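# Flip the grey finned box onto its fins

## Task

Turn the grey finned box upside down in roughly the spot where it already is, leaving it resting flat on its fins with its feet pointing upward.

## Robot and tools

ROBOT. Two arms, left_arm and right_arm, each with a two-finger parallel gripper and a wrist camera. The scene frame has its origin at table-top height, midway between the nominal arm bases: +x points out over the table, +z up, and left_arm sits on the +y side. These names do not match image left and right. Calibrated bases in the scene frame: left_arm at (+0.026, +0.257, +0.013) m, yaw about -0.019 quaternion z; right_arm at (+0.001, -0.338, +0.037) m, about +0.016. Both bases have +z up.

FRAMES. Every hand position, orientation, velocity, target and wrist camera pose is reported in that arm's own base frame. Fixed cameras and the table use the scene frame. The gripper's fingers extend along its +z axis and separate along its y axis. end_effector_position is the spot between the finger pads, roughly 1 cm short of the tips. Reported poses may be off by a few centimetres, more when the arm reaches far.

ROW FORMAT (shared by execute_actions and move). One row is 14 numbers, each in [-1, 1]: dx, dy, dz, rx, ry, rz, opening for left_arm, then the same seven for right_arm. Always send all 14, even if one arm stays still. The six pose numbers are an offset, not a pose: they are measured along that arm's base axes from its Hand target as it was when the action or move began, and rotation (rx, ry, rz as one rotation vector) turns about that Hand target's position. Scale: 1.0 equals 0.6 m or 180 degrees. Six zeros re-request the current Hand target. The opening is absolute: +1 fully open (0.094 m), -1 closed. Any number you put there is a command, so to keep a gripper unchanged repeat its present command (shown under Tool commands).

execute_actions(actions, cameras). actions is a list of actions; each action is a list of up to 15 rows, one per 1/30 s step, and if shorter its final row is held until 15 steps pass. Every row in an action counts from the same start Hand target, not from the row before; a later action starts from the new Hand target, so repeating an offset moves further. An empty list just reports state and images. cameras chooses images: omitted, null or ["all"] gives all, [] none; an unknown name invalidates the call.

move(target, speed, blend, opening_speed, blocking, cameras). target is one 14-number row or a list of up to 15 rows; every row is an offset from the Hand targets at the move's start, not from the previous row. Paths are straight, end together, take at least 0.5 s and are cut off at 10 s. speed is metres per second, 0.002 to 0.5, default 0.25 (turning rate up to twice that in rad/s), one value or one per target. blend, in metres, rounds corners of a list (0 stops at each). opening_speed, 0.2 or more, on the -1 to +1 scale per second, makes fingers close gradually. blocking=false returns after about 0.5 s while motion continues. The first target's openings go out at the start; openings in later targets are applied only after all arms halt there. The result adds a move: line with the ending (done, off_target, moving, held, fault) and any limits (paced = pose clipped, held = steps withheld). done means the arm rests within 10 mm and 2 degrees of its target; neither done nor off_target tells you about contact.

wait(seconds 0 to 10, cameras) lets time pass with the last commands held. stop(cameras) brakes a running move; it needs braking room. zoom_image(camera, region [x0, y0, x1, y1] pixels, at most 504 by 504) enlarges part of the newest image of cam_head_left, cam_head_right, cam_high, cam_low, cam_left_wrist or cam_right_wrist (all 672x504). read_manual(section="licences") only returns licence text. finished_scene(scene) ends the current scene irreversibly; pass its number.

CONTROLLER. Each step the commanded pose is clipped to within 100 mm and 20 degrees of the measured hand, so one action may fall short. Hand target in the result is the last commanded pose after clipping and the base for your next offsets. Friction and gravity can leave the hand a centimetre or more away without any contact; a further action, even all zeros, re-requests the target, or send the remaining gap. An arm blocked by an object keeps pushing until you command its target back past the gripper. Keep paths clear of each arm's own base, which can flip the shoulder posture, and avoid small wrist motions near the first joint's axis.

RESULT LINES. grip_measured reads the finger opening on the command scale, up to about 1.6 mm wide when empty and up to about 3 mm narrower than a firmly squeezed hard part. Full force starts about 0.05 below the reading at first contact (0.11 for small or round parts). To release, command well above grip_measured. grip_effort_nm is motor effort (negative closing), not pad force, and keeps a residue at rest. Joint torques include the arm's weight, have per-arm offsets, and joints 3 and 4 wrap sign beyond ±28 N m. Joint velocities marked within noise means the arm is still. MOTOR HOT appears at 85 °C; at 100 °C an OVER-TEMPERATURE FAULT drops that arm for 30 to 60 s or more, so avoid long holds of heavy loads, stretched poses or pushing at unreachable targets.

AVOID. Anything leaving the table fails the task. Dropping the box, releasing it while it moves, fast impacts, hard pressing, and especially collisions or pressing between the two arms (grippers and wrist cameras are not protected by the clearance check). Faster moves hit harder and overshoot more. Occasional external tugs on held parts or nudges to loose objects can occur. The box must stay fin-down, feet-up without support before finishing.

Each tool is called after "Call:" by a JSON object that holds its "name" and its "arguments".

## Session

Call:
{"name": "execute_actions", "arguments": {"actions": []}}

Call:
{"name": "zoom_image", "arguments": {"camera": "cam_head_left", "region": [230, 170, 450, 340]}}

Call:
{"name": "zoom_image", "arguments": {"camera": "cam_low", "region": [210, 190, 440, 330]}}

Scene clock: 0.00 s.
left_arm: end_effector_position=(+0.7469, +0.0627, +0.1858) grip_measured=+1.000 grip_effort_nm=n/a end_effector_quat_wxyz=(+0.600, +0.118, +0.783, +0.112) | right_arm: end_effector_position=(+0.2461, -0.0955, +0.3388) grip_measured=+1.000 grip_effort_nm=n/a end_effector_quat_wxyz=(+0.392, +0.340, +0.834, -0.188)
Joint positions: left_arm=[0.099 1.879 1.257 0.363 0.062 0.35 0.094] | right_arm=[0.029 0.581 0.868 -1.173 0.637 0.571 0.094]
Joint velocities: within noise
Joint torques (N m): no reading
Heat: left arm: hottest elbow 41 °C; right arm: hottest elbow 32 °C.
Hand target: left_arm +0.7532, +0.0634, +0.1927; +0.607, +0.117, +0.778, +0.114 | right_arm +0.2481, -0.0955, +0.3525; +0.404, +0.343, +0.828, -0.182
Tool commands: left_gripper/opening=+1.0 right_gripper/opening=+1.0

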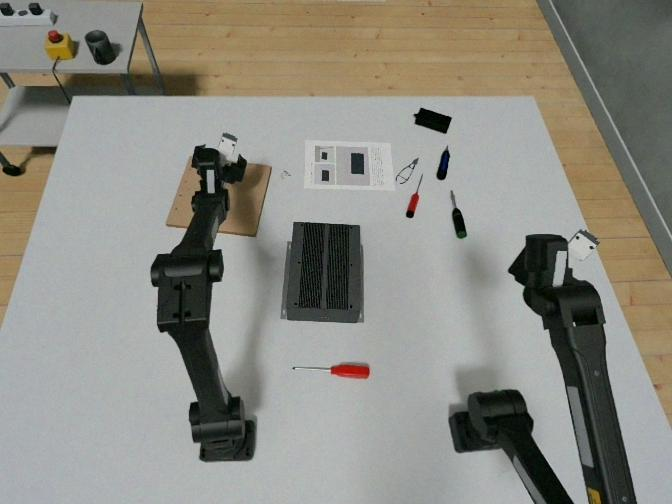

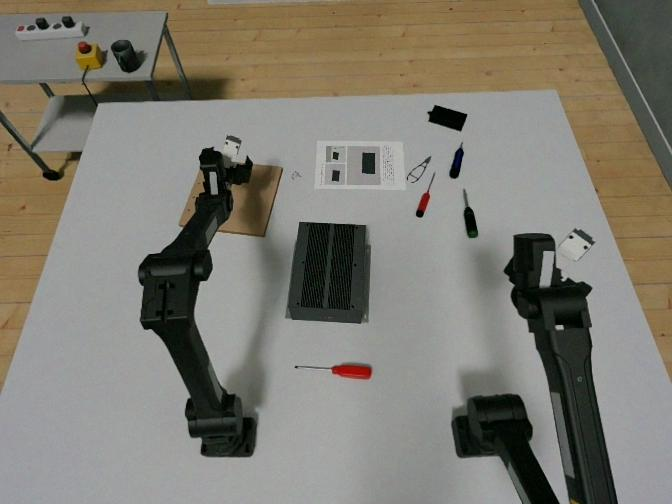

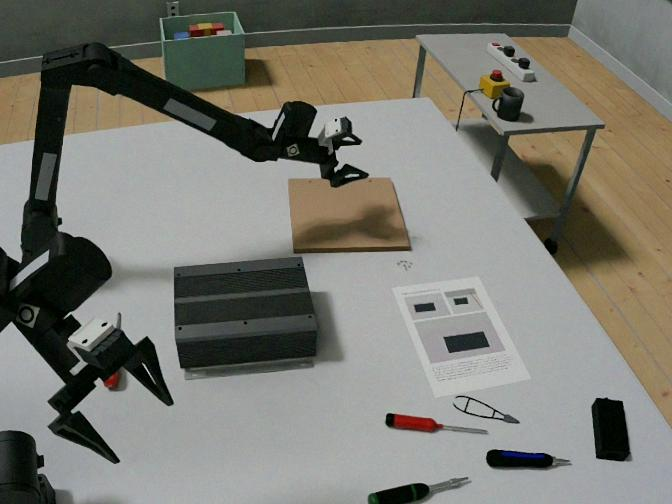

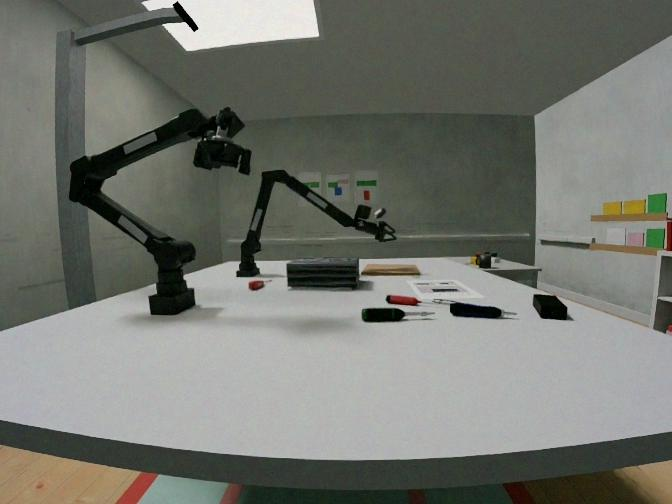

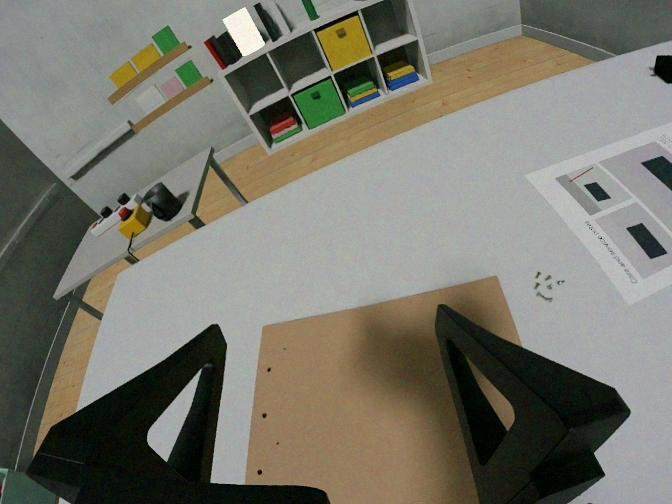

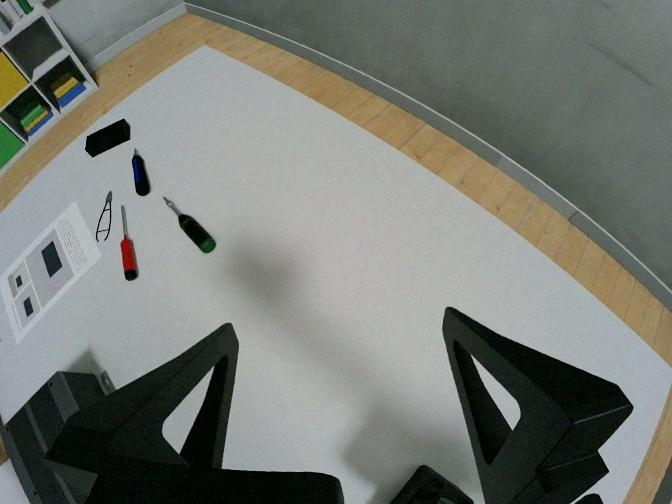

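Scaled by 2.291.

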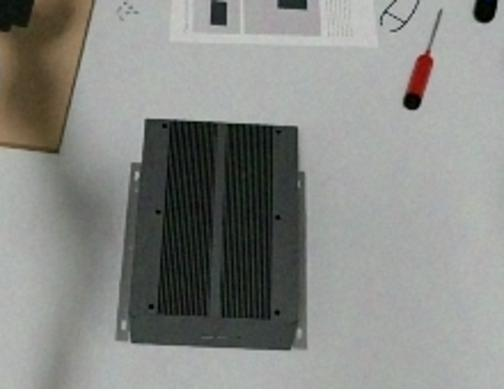

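Scaled by 2.191.

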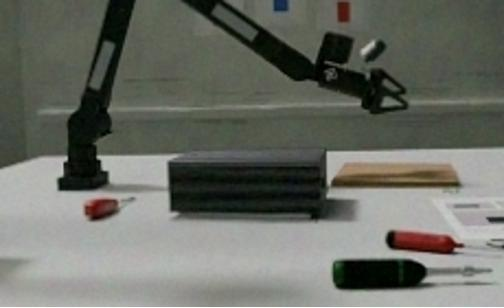

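Call:
{"name": "move", "arguments": {"target": [-0.44,-0.139,-0.071,-0.3205,0.4316,-0.1162,-0.55,-0.047,0.376,-0.0375,0.0017,-0.0152,0.2317,0.3], "speed": 0.2, "cameras": ["cam_head_left", "cam_left_wrist", "cam_low"]}}

Scene clock: 145.57 s.
left_arm: end_effector_position=(+0.4771, -0.0271, +0.1490) grip_measured=-0.547 grip_effort_nm=-0.120 end_effector_quat_wxyz=(-0.006, -0.002, +0.899, -0.438) | right_arm: end_effector_position=(+0.2196, +0.1241, +0.3281) grip_measured=+0.302 grip_effort_nm=-0.085 end_effector_quat_wxyz=(+0.457, +0.036, +0.888, -0.023)
Joint positions: left_arm=[0.223 1.777 1.34 -1.424 0.872 0.354 0.021] | right_arm=[1.043 0.606 0.843 -1.271 0.828 0.882 0.061]
Joint velocities: within noise
Joint torques (N m): left_arm=[-0.03 -12.34 10.71 -0.31 0.7 0] | right_arm=[0.03 2.08 8.25 1.89 0.59 -0.05]
Heat: left arm: hottest elbow 53 °C; right arm: hottest elbow 42 °C.
Hand target: left_arm +0.4893, -0.0201, +0.1501; +0.000, +0.000, +0.899, -0.439 | right_arm +0.2199, +0.1302, +0.3298; +0.461, +0.031, +0.887, -0.016
Off the commanded pose: left_arm 0.014 m, 1 deg | right_arm 0.006 m, 1 deg.
move: off_target (left_arm)
Images, in order (width x height): cam_head_left 672x504, cam_low 672x504, cam_left_wrist 672x504.

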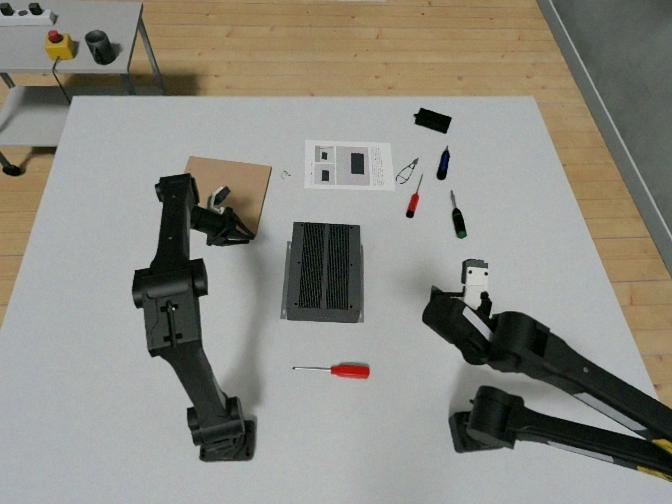

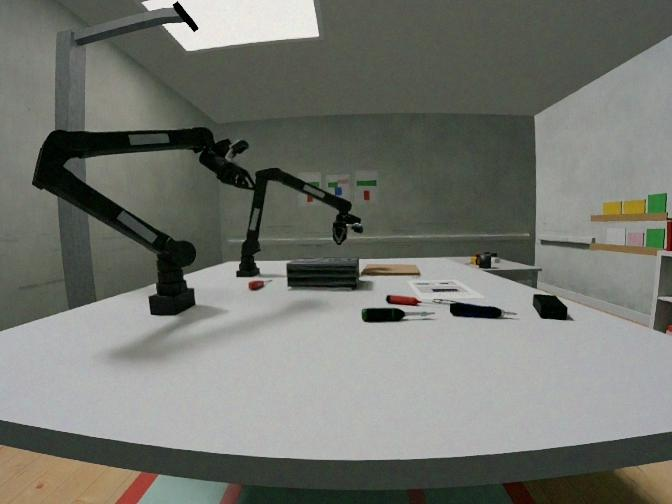

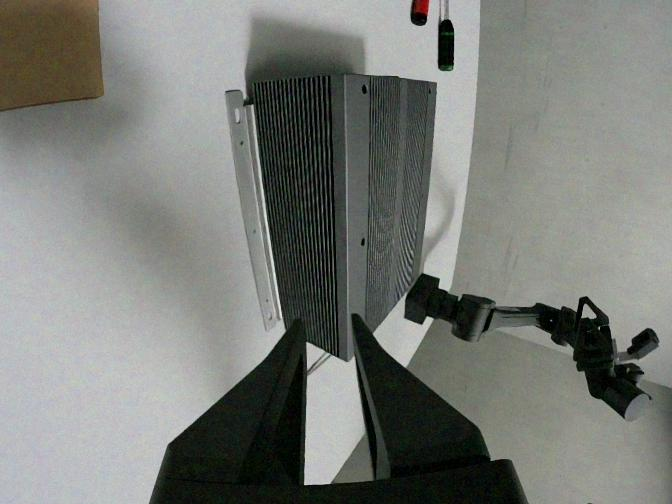

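Call:
{"name": "move", "arguments": {"target": [0.0378,-0.0215,-0.205,0,0,-0.008,-0.55,0,0,0,0,0,0,0.3], "speed": 0.12, "cameras": ["cam_left_wrist", "cam_low"]}}

Call:
{"name": "zoom_image", "arguments": {"camera": "cam_left_wrist", "region": [200, 220, 470, 420]}}

Scene clock: 170.67 s.
left_arm: end_effector_position=(+0.5109, -0.0284, +0.0374) grip_measured=-0.547 grip_effort_nm=-0.120 end_effector_quat_wxyz=(+0.001, +0.011, +0.900, -0.437) | right_arm: end_effector_position=(+0.2196, +0.1241, +0.3281) grip_measured=+0.302 grip_effort_nm=-0.085 end_effector_quat_wxyz=(+0.457, +0.036, +0.888, -0.023)
Joint positions: left_arm=[0.206 1.995 1.34 -1.181 0.875 0.355 0.021] | right_arm=[1.043 0.606 0.843 -1.271 0.828 0.882 0.061]
Joint velocities: within noise
Joint torques (N m): left_arm=[-1.55 -14.21 7.04 0.57 0.7 -0.15] | right_arm=[0.09 2.14 8.29 1.92 0.61 -0.06]
Heat: left arm: hottest elbow 54 °C; right arm: hottest elbow 43 °C.
Hand target: left_arm +0.5119, -0.0330, +0.0271; -0.005, +0.011, +0.899, -0.439 | right_arm +0.2199, +0.1302, +0.3298; +0.461, +0.031, +0.887, -0.016
Off the commanded pose: left_arm 0.011 m, 1 deg | right_arm 0.006 m, 1 deg.
move: off_target (left_arm)
Images, in order (width x height): cam_low 672x504, cam_left_wrist 672x504.

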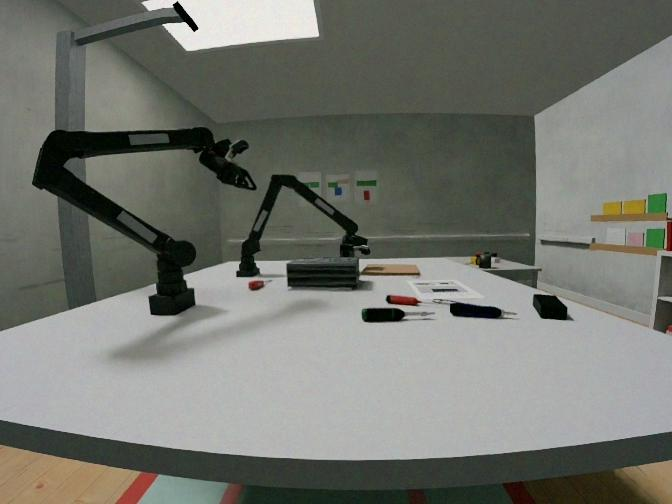

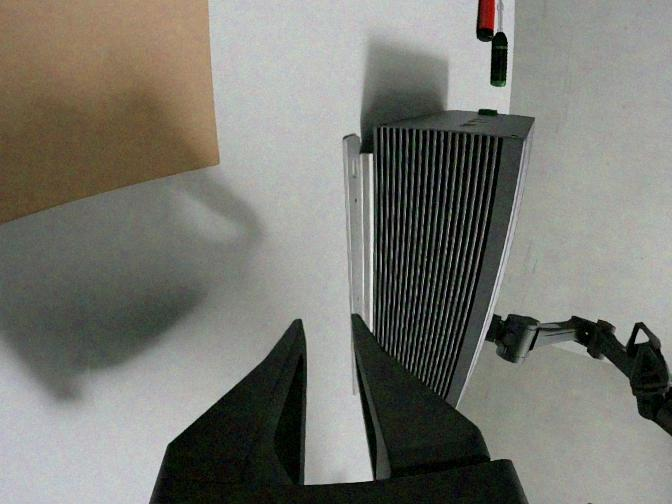

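Scaled by 1.867 from the camera's 672x504 image, which has a finer 960x720 frame.

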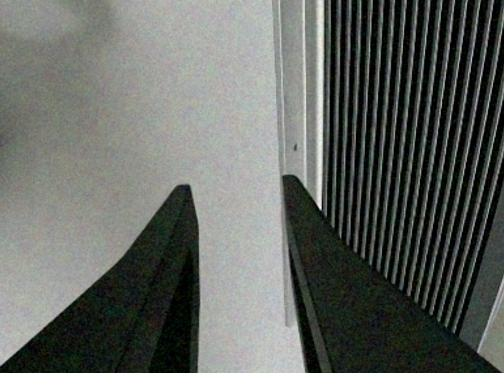

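Call:
{"name": "move", "arguments": {"target": [[-0.005,-0.02,-0.022,0,0,0,-0.55,0,0,0,0,0,0,0.3],[-0.012,-0.085,-0.022,0,0,0,-0.55,0,0,0,0,0,0,0.3]], "speed": 0.06, "blend": 0.01, "cameras": ["cam_left_wrist","cam_head_left"]}}

Scene clock: 220.43 s.
left_arm: end_effector_position=(+0.5046, -0.0807, +0.0136) grip_measured=-0.547 grip_effort_nm=-0.120 end_effector_quat_wxyz=(-0.005, +0.013, +0.899, -0.438) | right_arm: end_effector_position=(+0.2196, +0.1241, +0.3281) grip_measured=+0.302 grip_effort_nm=-0.085 end_effector_quat_wxyz=(+0.457, +0.036, +0.888, -0.023)
Joint positions: left_arm=[0.108 1.995 1.263 -1.008 0.896 0.219 0.021] | right_arm=[1.043 0.606 0.843 -1.271 0.828 0.882 0.061]
Joint velocities: within noise
Joint torques (N m): left_arm=[-1.32 -15.91 6.15 0.76 0.71 -0.25] | right_arm=[0.44 1.9 8.35 1.78 0.59 -0.05]
Heat: left arm: hottest elbow 49 °C; right arm: hottest elbow 43 °C.
Hand target: left_arm +0.5046, -0.0840, +0.0138; -0.005, +0.011, +0.899, -0.439 | right_arm +0.2199, +0.1302, +0.3298; +0.461, +0.031, +0.887, -0.016
Off the commanded pose: left_arm 0.003 m, 0 deg | right_arm 0.006 m, 1 deg.
move: done; blend cut to 0.0091 m at target 1
Images, in order (width x height): cam_head_left 672x504, cam_left_wrist 672x504.

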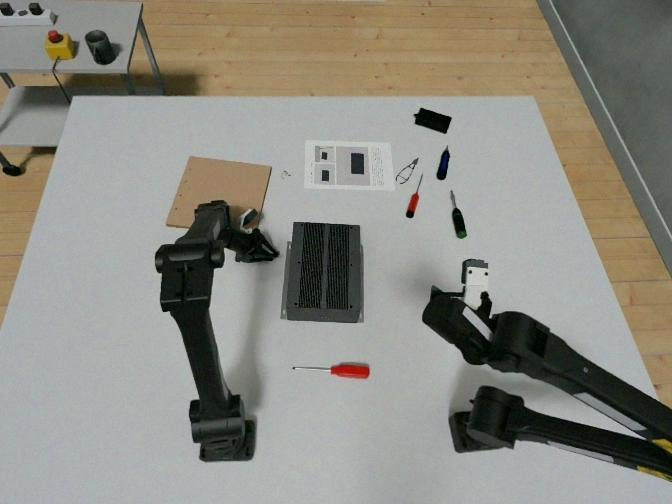

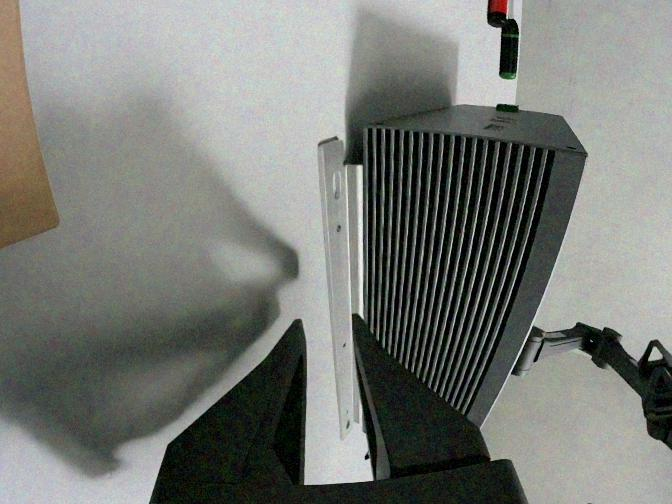

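Call:
{"name": "move", "arguments": {"target": [-0.002,-0.03,0,0,0,0,-0.55,0,0,0,0,0,0,0.3], "speed": 0.05, "cameras": ["cam_left_wrist"]}}

Call:
{"name": "zoom_image", "arguments": {"camera": "cam_left_wrist", "region": [260, 260, 420, 380]}}

Scene clock: 236.70 s.
left_arm: end_effector_position=(+0.5022, -0.0985, +0.0078) grip_measured=-0.547 grip_effort_nm=-0.120 end_effector_quat_wxyz=(-0.011, +0.010, +0.899, -0.439) | right_arm: end_effector_position=(+0.2196, +0.1241, +0.3281) grip_measured=+0.302 grip_effort_nm=-0.090 end_effector_quat_wxyz=(+0.457, +0.036, +0.888, -0.023)
Joint positions: left_arm=[0.074 1.995 1.243 -0.957 0.901 0.163 0.021] | right_arm=[1.043 0.606 0.843 -1.271 0.828 0.882 0.061]
Joint velocities: within noise
Joint torques (N m): left_arm=[-1.32 -16.85 6.09 0.84 0.71 -0.27] | right_arm=[0.85 2.02 8.32 1.85 0.57 -0.05]
Heat: left arm: hottest elbow 48 °C; right arm: hottest elbow 43 °C.
Hand target: left_arm +0.5035, -0.1019, +0.0139; -0.005, +0.011, +0.899, -0.439 | right_arm +0.2199, +0.1302, +0.3298; +0.461, +0.031, +0.887, -0.016
Off the commanded pose: left_arm 0.007 m, 1 deg | right_arm 0.006 m, 1 deg.
move: done
Images, in order (width x height): cam_left_wrist 672x504.

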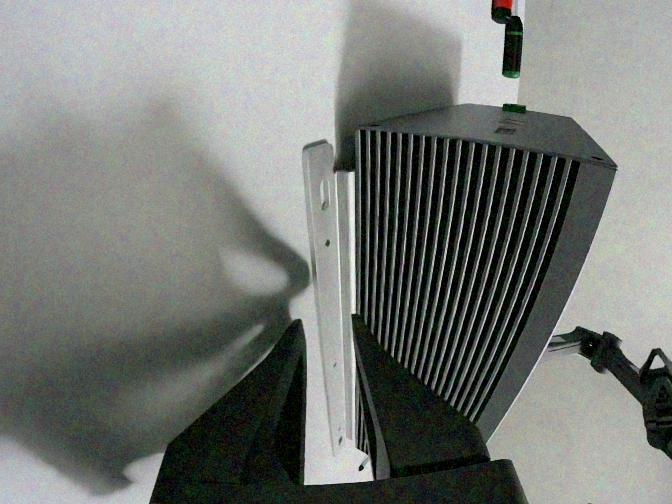

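Scaled by 3.150 from the camera's 672x504 image, which has a finer 960x720 frame.

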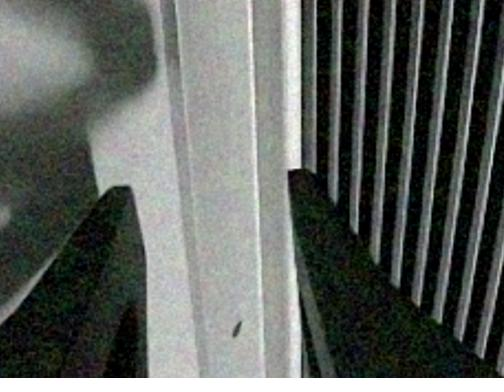

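Call:
{"name": "move", "arguments": {"target": [0,0,0,0,0,0,-1,0,0,0,0,0,0,0.3], "opening_speed": 0.4, "cameras": ["cam_left_wrist"]}}

Scene clock: 253.10 s.
left_arm: end_effector_position=(+0.5023, -0.0985, +0.0078) grip_measured=-0.988 grip_effort_nm=-0.471 end_effector_quat_wxyz=(-0.010, +0.010, +0.899, -0.439) | right_arm: end_effector_position=(+0.2196, +0.1241, +0.3281) grip_measured=+0.302 grip_effort_nm=-0.090 end_effector_quat_wxyz=(+0.457, +0.036, +0.888, -0.023)
Joint positions: left_arm=[0.074 1.995 1.243 -0.957 0.901 0.162 0.001] | right_arm=[1.043 0.606 0.843 -1.271 0.828 0.882 0.061]
Joint velocities: within noise
Joint torques (N m): left_arm=[-1.32 -16.85 6.13 0.77 0.7 -0.25] | right_arm=[0.5 2.08 8.53 1.98 0.54 -0.03]
Heat: left arm: hottest elbow 46 °C; right arm: hottest elbow 43 °C.
Hand target: left_arm +0.5035, -0.1019, +0.0139; -0.005, +0.011, +0.899, -0.439 | right_arm +0.2199, +0.1302, +0.3298; +0.461, +0.031, +0.887, -0.016
Off the commanded pose: left_arm 0.007 m, 1 deg | right_arm 0.006 m, 1 deg.
move: done
Images, in order (width x height): cam_left_wrist 672x504.

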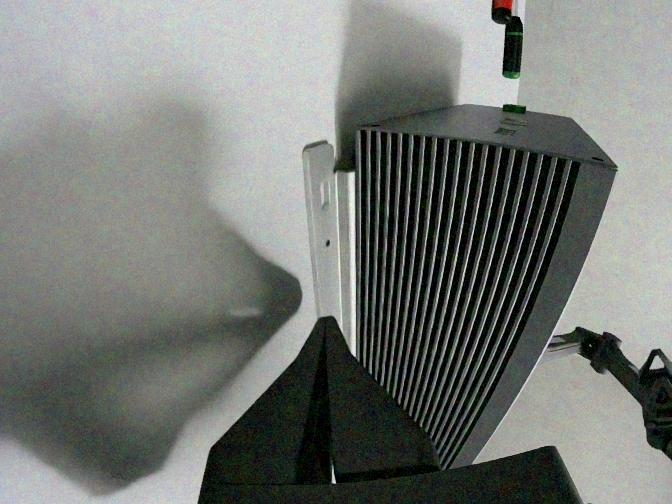

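Call:
{"name": "zoom_image", "arguments": {"camera": "cam_left_wrist", "region": [270, 270, 390, 360]}}

Call:
{"name": "zoom_image", "arguments": {"camera": "cam_head_left", "region": [220, 190, 380, 310]}}

Scaled by 4.200 from the camera's 672x504 image, which has a finer 960x720 frame.

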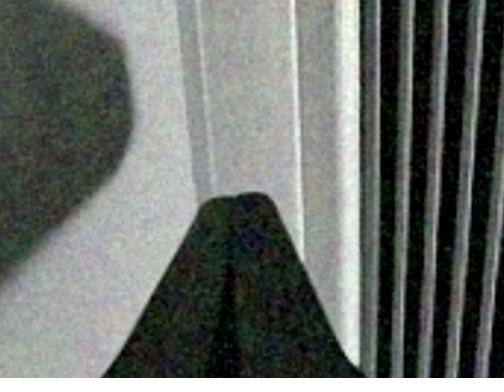

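This scene's latest camera images include none from cam_head_left. They are from: cam_left_wrist. cam_head_left's image comes with the result of a call that names it in "cameras".

Call:
{"name": "move", "arguments": {"target": [[0,0.05,0.033,0,0,0,-0.99,0,0,0,0,0,0,0.3],[0,0.055,0.02,0,0,0,-0.5,0,0,0,0,0,0,0.3],[0,0.055,-0.017,0,0,0,-0.5,0,0,0,0,0,0,0.3]], "speed": [0.06,0.06,0.03], "opening_speed": 0.8, "cameras": ["cam_left_wrist"]}}

Scene clock: 282.20 s.
left_arm: end_effector_position=(+0.4949, -0.0737, +0.0117) grip_measured=-0.503 grip_effort_nm=0.164 end_effector_quat_wxyz=(-0.011, +0.008, +0.898, -0.440) | right_arm: end_effector_position=(+0.2196, +0.1241, +0.3281) grip_measured=+0.302 grip_effort_nm=-0.081 end_effector_quat_wxyz=(+0.457, +0.036, +0.888, -0.023)
Joint positions: left_arm=[0.124 1.99 1.243 -1.025 0.895 0.239 0.023] | right_arm=[1.043 0.606 0.843 -1.271 0.828 0.882 0.061]
Joint velocities: within noise
Joint torques (N m): left_arm=[-0.15 -13.57 8.08 0.61 0.5 0.01] | right_arm=[0.15 1.61 8.42 1.99 0.59 0]
Heat: left arm: hottest elbow 45 °C; right arm: hottest elbow 43 °C.
Hand target: left_arm +0.5035, -0.0688, +0.0036; -0.005, +0.011, +0.899, -0.438 | right_arm +0.2199, +0.1302, +0.3298; +0.461, +0.031, +0.887, -0.016
Off the commanded pose: left_arm 0.013 m, 1 deg | right_arm 0.006 m, 1 deg.
move: off_target (left_arm); target 2's new opening was sent with left_arm's hand 0.016 m and 2 deg from that target
Images, in order (width x height): cam_left_wrist 672x504.

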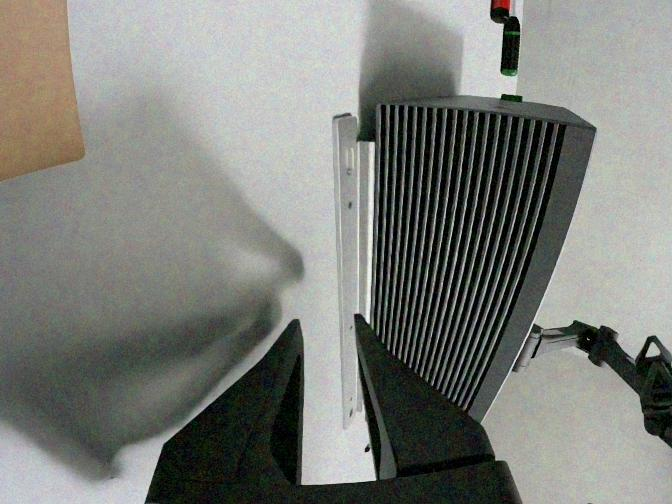

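Call:
{"name": "move", "arguments": {"target": [0.01,0.015,-0.022,0,0,0,-0.5,0,0,0,0,0,0,0.3], "speed": 0.04, "cameras": ["cam_left_wrist"]}}

Scene clock: 321.97 s.
left_arm: end_effector_position=(+0.5000, -0.0669, +0.0027) grip_measured=-0.503 grip_effort_nm=0.164 end_effector_quat_wxyz=(-0.008, +0.011, +0.898, -0.441) | right_arm: end_effector_position=(+0.2196, +0.1241, +0.3281) grip_measured=+0.302 grip_effort_nm=-0.085 end_effector_quat_wxyz=(+0.457, +0.036, +0.888, -0.023)
Joint positions: left_arm=[0.137 2.018 1.26 -1.024 0.895 0.263 0.023] | right_arm=[1.043 0.606 0.843 -1.271 0.828 0.882 0.061]
Joint velocities: within noise
Joint torques (N m): left_arm=[0.09 -12.75 8.53 0.43 0.39 0.03] | right_arm=[0.85 1.96 8.36 1.95 0.6 -0.04]
Heat: left arm: hottest elbow 45 °C; right arm: hottest elbow 43 °C.
Hand target: left_arm +0.5095, -0.0599, -0.0096; -0.005, +0.011, +0.899, -0.439 | right_arm +0.2199, +0.1302, +0.3298; +0.461, +0.031, +0.887, -0.016
Off the commanded pose: left_arm 0.017 m, 0 deg | right_arm 0.006 m, 1 deg.
move: off_target (left_arm)
Images, in order (width x height): cam_left_wrist 672x504.

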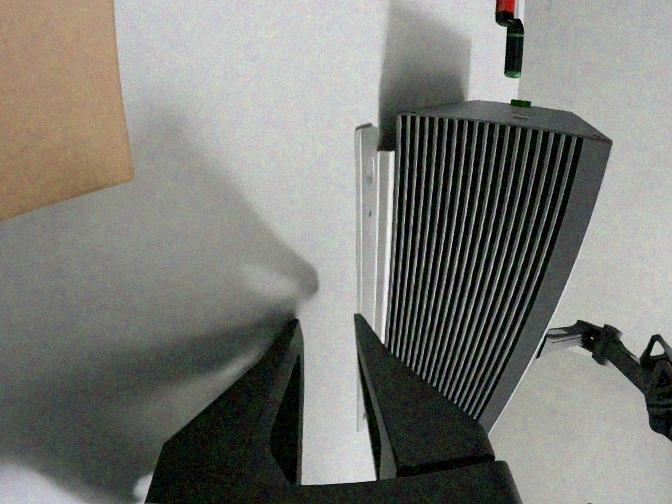

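Call:
{"name": "move", "arguments": {"target": [[0.0,-0.042,-0.025,0,0,0,-0.58,0,0,0,0,0,0,0.3]], "speed": 0.05, "cameras": ["cam_left_wrist"]}}

Scene clock: 337.87 s.
left_arm: end_effector_position=(+0.5135, -0.0790, +0.0008) grip_measured=-0.578 grip_effort_nm=-0.095 end_effector_quat_wxyz=(+0.014, +0.017, +0.897, -0.441) | right_arm: end_effector_position=(+0.2196, +0.1241, +0.3281) grip_measured=+0.302 grip_effort_nm=-0.085 end_effector_quat_wxyz=(+0.457, +0.036, +0.888, -0.023)
Joint positions: left_arm=[0.112 2.02 1.26 -0.939 0.908 0.212 0.02] | right_arm=[1.043 0.606 0.843 -1.271 0.828 0.882 0.061]
Joint velocities: within noise
Joint torques (N m): left_arm=[-1.79 -12.4 6.35 1.11 0.21 -0.24] | right_arm=[-0.03 1.73 8.32 1.98 0.61 -0.06]
Heat: left arm: hottest elbow 46 °C; right arm: hottest elbow 43 °C.
Hand target: left_arm +0.5094, -0.0851, -0.0247; -0.006, +0.011, +0.899, -0.439 | right_arm +0.2199, +0.1302, +0.3298; +0.461, +0.031, +0.887, -0.016
Off the commanded pose: left_arm 0.026 m, 2 deg | right_arm 0.006 m, 1 deg.
move: off_target (left_arm)
Images, in order (width x height): cam_left_wrist 672x504.

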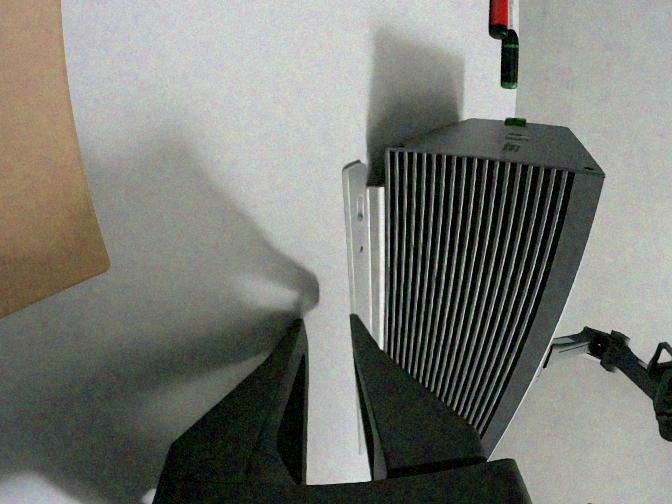

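Call:
{"name": "move", "arguments": {"target": [[-0.01,-0.01,0.032,0,0,0,-0.58,0,0,0,0,0,0,0.3],[-0.012,-0.044,0.034,0,0,0,-0.58,0,0,0,0,0,0,0.3]], "speed": 0.05, "blend": 0.01, "cameras": ["cam_left_wrist"]}}

Call:
{"name": "zoom_image", "arguments": {"camera": "cam_left_wrist", "region": [270, 270, 390, 360]}}

Scene clock: 356.17 s.
left_arm: end_effector_position=(+0.5069, -0.1067, +0.0017) grip_measured=-0.578 grip_effort_nm=-0.090 end_effector_quat_wxyz=(+0.002, +0.014, +0.897, -0.441) | right_arm: end_effector_position=(+0.2196, +0.1241, +0.3281) grip_measured=+0.302 grip_effort_nm=-0.085 end_effector_quat_wxyz=(+0.457, +0.036, +0.888, -0.023)
Joint positions: left_arm=[0.059 2.002 1.232 -0.892 0.911 0.134 0.02] | right_arm=[1.043 0.606 0.843 -1.271 0.828 0.882 0.061]
Joint velocities: within noise
Joint torques (N m): left_arm=[-1.67 -15.5 5.49 0.92 0.36 -0.25] | right_arm=[0.62 2.14 8.42 1.96 0.61 -0.04]
Heat: left arm: hottest elbow 45 °C; right arm: hottest elbow 43 °C.
Hand target: left_arm +0.5023, -0.1115, -0.0041; -0.005, +0.011, +0.899, -0.439 | right_arm +0.2199, +0.1302, +0.3298; +0.461, +0.031, +0.887, -0.016
Off the commanded pose: left_arm 0.009 m, 1 deg | right_arm 0.006 m, 1 deg.
move: done
Images, in order (width x height): cam_left_wrist 672x504.

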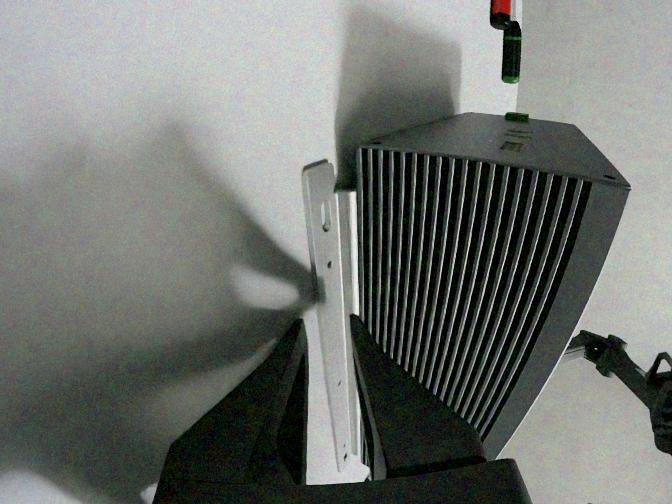

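Scaled by 4.200 from the camera's 672x504 image, which has a finer 960x720 frame.

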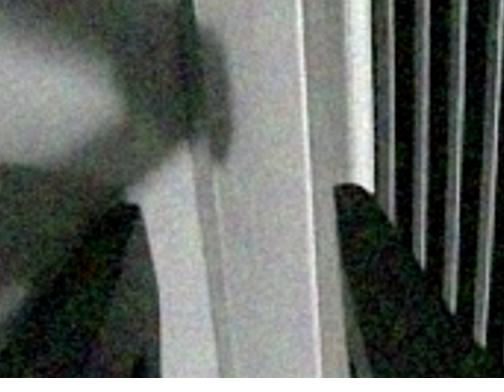

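Call:
{"name": "move", "arguments": {"target": [-0.002,-0.014,-0.004,0,0,0,-0.58,0,0,0,0,0,0,0.3], "speed": 0.03, "cameras": ["cam_left_wrist"]}}

Call:
{"name": "zoom_image", "arguments": {"camera": "cam_left_wrist", "region": [270, 270, 390, 360]}}

Scene clock: 365.10 s.
left_arm: end_effector_position=(+0.5074, -0.1138, +0.0017) grip_measured=-0.578 grip_effort_nm=-0.095 end_effector_quat_wxyz=(+0.005, +0.014, +0.897, -0.442) | right_arm: end_effector_position=(+0.2196, +0.1241, +0.3281) grip_measured=+0.302 grip_effort_nm=-0.081 end_effector_quat_wxyz=(+0.457, +0.036, +0.888, -0.023)
Joint positions: left_arm=[0.045 1.997 1.223 -0.861 0.914 0.108 0.02] | right_arm=[1.043 0.606 0.843 -1.271 0.828 0.882 0.061]
Joint velocities: within noise
Joint torques (N m): left_arm=[-1.85 -15.03 5.39 1.11 0.32 -0.25] | right_arm=[0.62 2.08 8.28 2.03 0.56 -0.05]
Heat: left arm: hottest elbow 45 °C; right arm: hottest elbow 43 °C.
Hand target: left_arm +0.5011, -0.1199, -0.0065; -0.005, +0.012, +0.899, -0.439 | right_arm +0.2199, +0.1302, +0.3298; +0.461, +0.031, +0.887, -0.016
Off the commanded pose: left_arm 0.012 m, 1 deg | right_arm 0.006 m, 1 deg.
move: off_target (left_arm)
Images, in order (width x height): cam_left_wrist 672x504.

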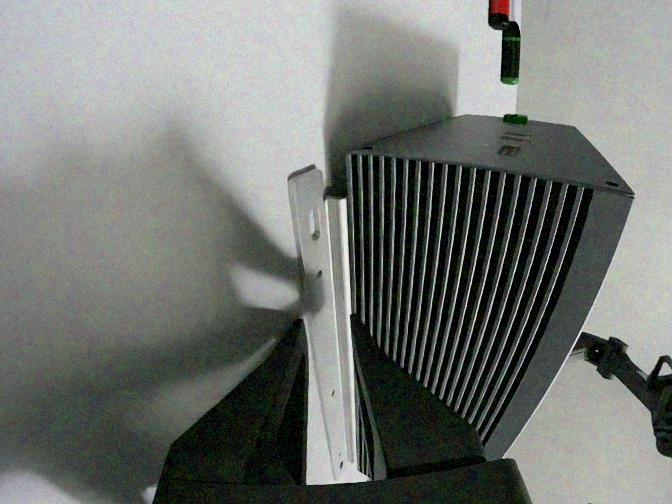

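Scaled by 4.200 from the camera's 672x504 image, which has a finer 960x720 frame.

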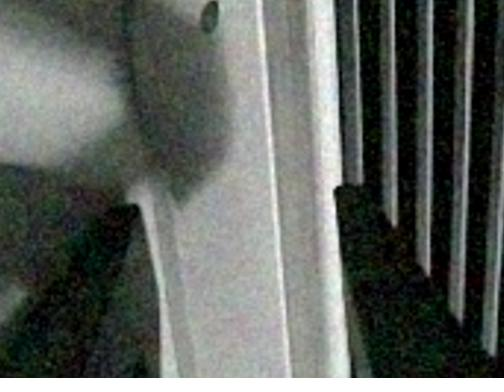

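Call:
{"name": "move", "arguments": {"target": [0,0,0,0,0,0,-1,0,0,0,0,0,0,0.3], "opening_speed": 0.4, "cameras": ["cam_left_wrist"]}}

Call:
{"name": "zoom_image", "arguments": {"camera": "cam_left_wrist", "region": [270, 270, 390, 360]}}

Scene clock: 372.40 s.
left_arm: end_effector_position=(+0.5038, -0.1149, -0.0015) grip_measured=-0.988 grip_effort_nm=-0.525 end_effector_quat_wxyz=(+0.001, +0.013, +0.898, -0.439) | right_arm: end_effector_position=(+0.2196, +0.1241, +0.3281) grip_measured=+0.302 grip_effort_nm=-0.090 end_effector_quat_wxyz=(+0.457, +0.036, +0.888, -0.023)
Joint positions: left_arm=[0.042 1.997 1.214 -0.858 0.907 0.105 0.001] | right_arm=[1.043 0.606 0.843 -1.271 0.828 0.882 0.061]
Joint velocities: within noise
Joint torques (N m): left_arm=[-1.55 -14.97 5.97 0.84 0.6 -0.25] | right_arm=[0.26 0.91 8.47 1.83 0.58 -0.06]
Heat: left arm: hottest elbow 45 °C; right arm: hottest elbow 43 °C.
Hand target: left_arm +0.5011, -0.1199, -0.0066; -0.005, +0.011, +0.899, -0.439 | right_arm +0.2199, +0.1302, +0.3298; +0.461, +0.031, +0.887, -0.016
Off the commanded pose: left_arm 0.008 m, 1 deg | right_arm 0.006 m, 1 deg.
move: done
Images, in order (width x height): cam_left_wrist 672x504.

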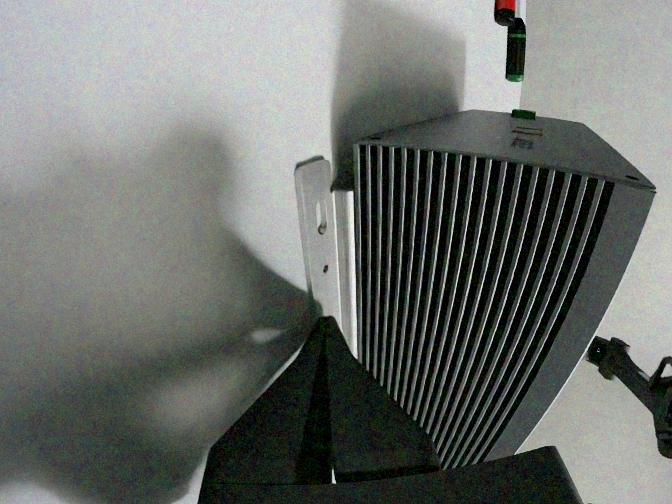

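Scaled by 4.200 from the camera's 672x504 image, which has a finer 960x720 frame.

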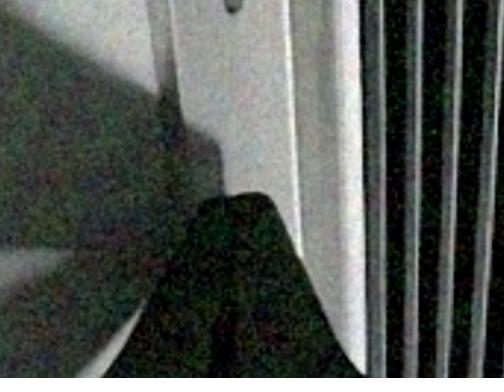

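Call:
{"name": "execute_actions", "arguments": {"actions": [], "cameras": ["cam_low","cam_high"]}}

Call:
{"name": "zoom_image", "arguments": {"camera": "cam_low", "region": [240, 180, 420, 320]}}

Call:
{"name": "zoom_image", "arguments": {"camera": "cam_high", "region": [240, 180, 440, 330]}}

Scene clock: 449.90 s.
left_arm: end_effector_position=(+0.5037, -0.1151, -0.0015) grip_measured=-0.989 grip_effort_nm=-0.549 end_effector_quat_wxyz=(+0.001, +0.014, +0.898, -0.439) | right_arm: end_effector_position=(+0.2196, +0.1241, +0.3281) grip_measured=+0.302 grip_effort_nm=-0.085 end_effector_quat_wxyz=(+0.457, +0.036, +0.888, -0.023)
Joint positions: left_arm=[0.041 1.997 1.214 -0.858 0.907 0.105 0] | right_arm=[1.043 0.606 0.843 -1.271 0.828 0.882 0.061]
Joint velocities: within noise
Joint torques (N m): left_arm=[-1.73 -14.97 5.91 0.84 0.61 -0.25] | right_arm=[0.62 1.9 8.25 1.91 0.58 -0.11]
Heat: left arm: hottest elbow 43 °C; right arm: hottest elbow 43 °C.
Hand target: left_arm +0.5011, -0.1199, -0.0066; -0.005, +0.011, +0.899, -0.439 | right_arm +0.2199, +0.1302, +0.3298; +0.461, +0.031, +0.887, -0.016
Tool commands: left_gripper/opening=-1.0 right_gripper/opening=+0.3
Off the commanded pose: left_arm 0.007 m, 1 deg | right_arm 0.006 m, 1 deg.
Images, in order (width x height): cam_high 672x504, cam_low 672x504.

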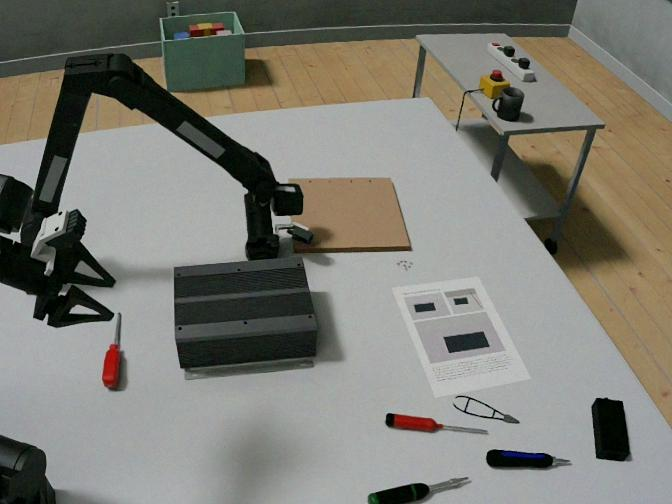

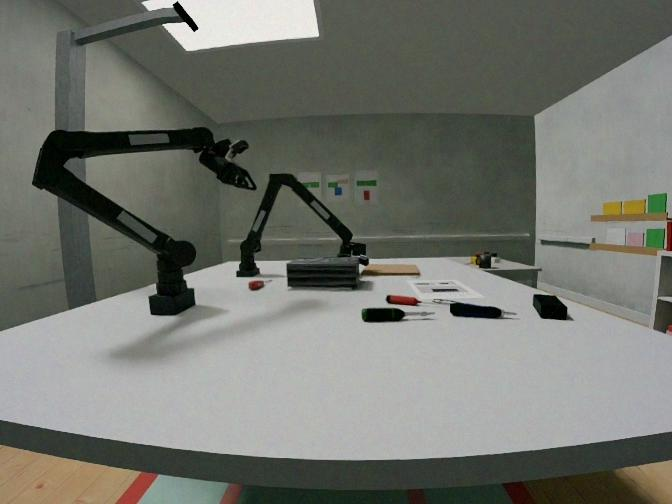

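Scaled by 2.800.

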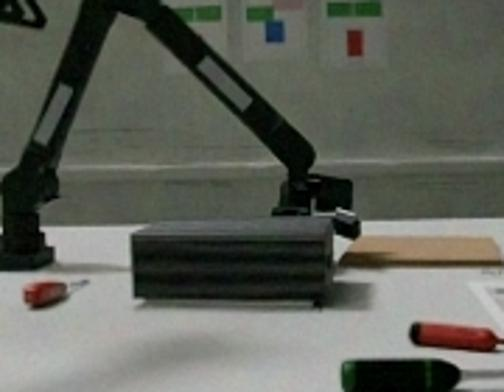

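Scaled by 2.520.

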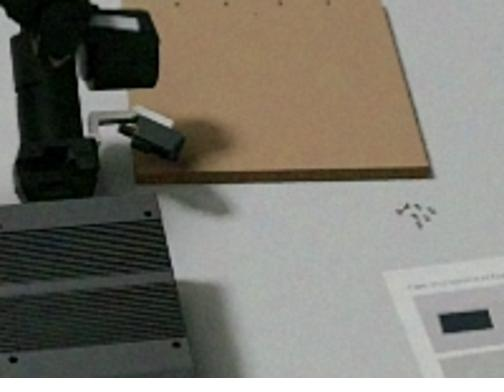

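Call:
{"name": "zoom_image", "arguments": {"camera": "cam_high", "region": [170, 340, 330, 390]}}

Call:
{"name": "zoom_image", "arguments": {"camera": "cam_low", "region": [280, 270, 370, 300]}}

Scaled by 3.150.

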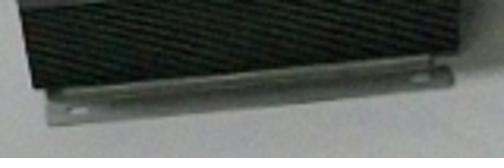

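Scaled by 5.600.

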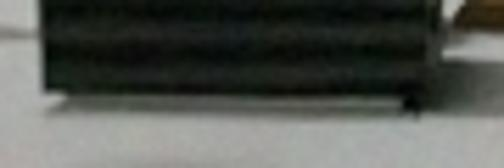

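Call:
{"name": "move", "arguments": {"target": [[0,0.05,0.035,0,0,0,-1,0,0,0,0,0,0,0.3],[0.004,0.066,0.0,0,0,0,-0.6,0,0,0,0,0,0,0.3],[0.004,0.066,-0.045,0,0,0,-0.6,0,0,0,0,0,0,0.3]], "speed": [0.06,0.06,0.04], "opening_speed": 1.0, "cameras": ["cam_left_wrist"]}}

Scene clock: 497.03 s.
left_arm: end_effector_position=(+0.4989, -0.0873, -0.0003) grip_measured=-0.603 grip_effort_nm=0.183 end_effector_quat_wxyz=(+0.003, +0.015, +0.895, -0.447) | right_arm: end_effector_position=(+0.2196, +0.1241, +0.3281) grip_measured=+0.302 grip_effort_nm=-0.085 end_effector_quat_wxyz=(+0.457, +0.036, +0.888, -0.023)
Joint positions: left_arm=[0.101 2.005 1.222 -0.934 0.918 0.206 0.019] | right_arm=[1.043 0.606 0.843 -1.271 0.828 0.882 0.061]
Joint velocities: within noise
Joint torques (N m): left_arm=[0.03 -10.23 7.56 1.55 -0.24 0.01] | right_arm=[1.32 1.49 8.27 1.98 0.59 -0.08]
Heat: left arm: hottest elbow 43 °C; right arm: hottest elbow 43 °C.
Hand target: left_arm +0.5034, -0.0803, -0.0336; -0.006, +0.011, +0.899, -0.438 | right_arm +0.2199, +0.1302, +0.3298; +0.461, +0.031, +0.887, -0.016
Off the commanded pose: left_arm 0.034 m, 1 deg | right_arm 0.006 m, 1 deg.
move: off_target (left_arm); target 2's new opening was sent with left_arm's hand 0.014 m and 1 deg from that target
Images, in order (width x height): cam_left_wrist 672x504.

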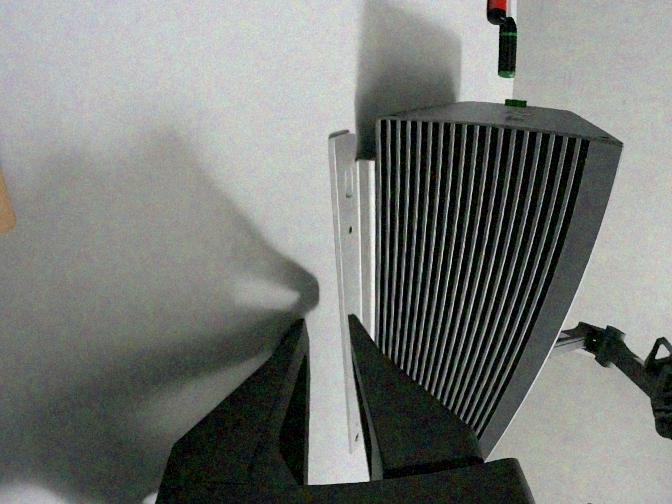

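Call:
{"name": "zoom_image", "arguments": {"camera": "cam_left_wrist", "region": [290, 110, 400, 220]}}

Call:
{"name": "zoom_image", "arguments": {"camera": "cam_left_wrist", "region": [280, 280, 400, 470]}}

Scaled by 4.582 from the camera's 672x504 image, which has a finer 960x720 frame.

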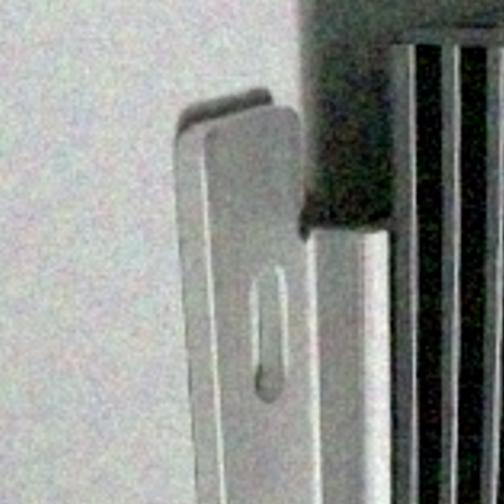

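Scaled by 2.653 from the camera's 672x504 image, which has a finer 960x720 frame.

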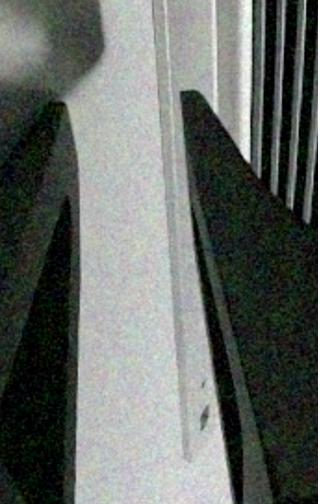

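Call:
{"name": "move", "arguments": {"target": [[0,0,0.06,0,0,0,-1,0,0,0,0,0,0,0.3],[0,0,-0.008,0,0,0,-1,0,0,0,0,0,0,0.3]], "speed": [0.1,0.05], "cameras": ["cam_left_wrist"]}}

Scene clock: 570.13 s.
left_arm: end_effector_position=(+0.5001, -0.0862, -0.0072) grip_measured=-0.989 grip_effort_nm=-0.545 end_effector_quat_wxyz=(+0.003, +0.015, +0.895, -0.446) | right_arm: end_effector_position=(+0.2196, +0.1241, +0.3281) grip_measured=+0.302 grip_effort_nm=-0.090 end_effector_quat_wxyz=(+0.457, +0.036, +0.888, -0.023)
Joint positions: left_arm=[0.102 2.02 1.224 -0.922 0.916 0.207 0] | right_arm=[1.043 0.606 0.843 -1.271 0.828 0.882 0.061]
Joint velocities: within noise
Joint torques (N m): left_arm=[-0.21 -10.58 7.3 1.44 -0.16 -0.01] | right_arm=[0.32 2.32 8.42 1.72 0.62 -0.01]
Heat: left arm: hottest elbow 45 °C; right arm: hottest elbow 44 °C.
Hand target: left_arm +0.5035, -0.0804, -0.0384; -0.005, +0.012, +0.899, -0.439 | right_arm +0.2199, +0.1302, +0.3298; +0.461, +0.031, +0.887, -0.016
Off the commanded pose: left_arm 0.032 m, 1 deg | right_arm 0.006 m, 1 deg.
move: off_target (left_arm)
Images, in order (width x height): cam_left_wrist 672x504.

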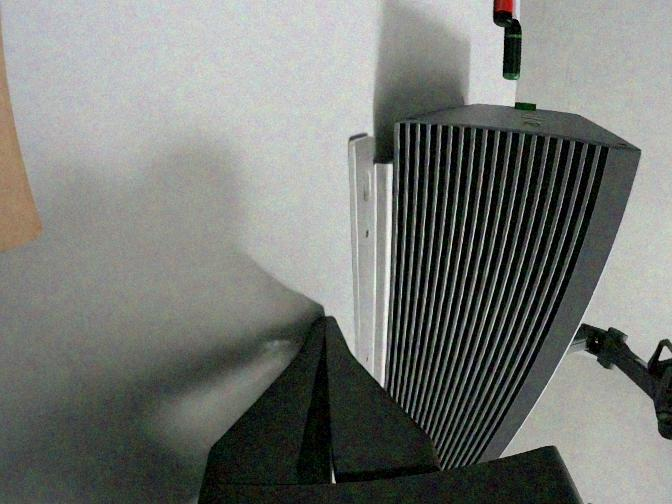

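Call:
{"name": "move", "arguments": {"target": [[0,0,0.085,0,0,0,-1,0,0,0,0,0,0,0.3],[-0.002,-0.065,0.07,0,0,0,-1,0,0,0,0,0,0,0.3],[-0.002,-0.065,0.008,0,0,0,-1,0,0,0,0,0,0,0.3]], "speed": [0.1,0.1,0.06], "blend": [0.01,0.005,0], "cameras": ["cam_left_wrist"]}}

Scene clock: 578.67 s.
left_arm: end_effector_position=(+0.5080, -0.1201, -0.0036) grip_measured=-0.989 grip_effort_nm=-0.545 end_effector_quat_wxyz=(+0.013, +0.024, +0.895, -0.445) | right_arm: end_effector_position=(+0.2196, +0.1241, +0.3281) grip_measured=+0.302 grip_effort_nm=-0.085 end_effector_quat_wxyz=(+0.457, +0.036, +0.888, -0.023)
Joint positions: left_arm=[0.034 2.004 1.212 -0.82 0.921 0.107 0] | right_arm=[1.043 0.606 0.843 -1.271 0.828 0.882 0.061]
Joint velocities: within noise
Joint torques (N m): left_arm=[-0.85 -11.63 5.65 1.46 0 -0.24] | right_arm=[0.56 2.08 8.43 1.83 0.59 -0.04]
Heat: left arm: hottest elbow 45 °C; right arm: hottest elbow 44 °C.
Hand target: left_arm +0.5022, -0.1194, -0.0336; -0.006, +0.012, +0.899, -0.438 | right_arm +0.2199, +0.1302, +0.3298; +0.461, +0.031, +0.887, -0.016
Off the commanded pose: left_arm 0.030 m, 3 deg | right_arm 0.006 m, 1 deg.
move: off_target (left_arm)
Images, in order (width x height): cam_left_wrist 672x504.

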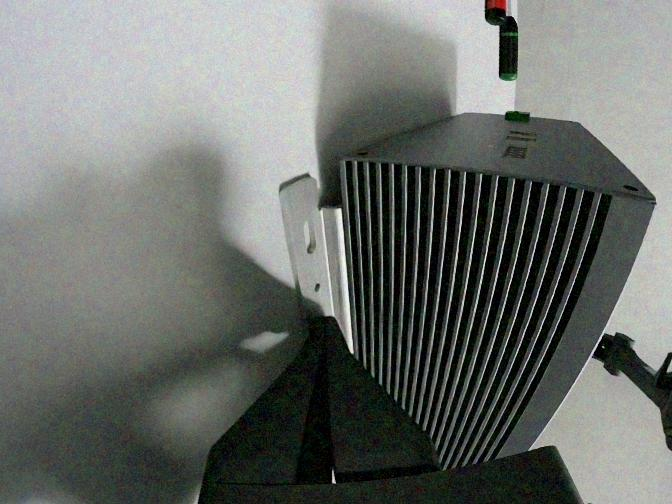

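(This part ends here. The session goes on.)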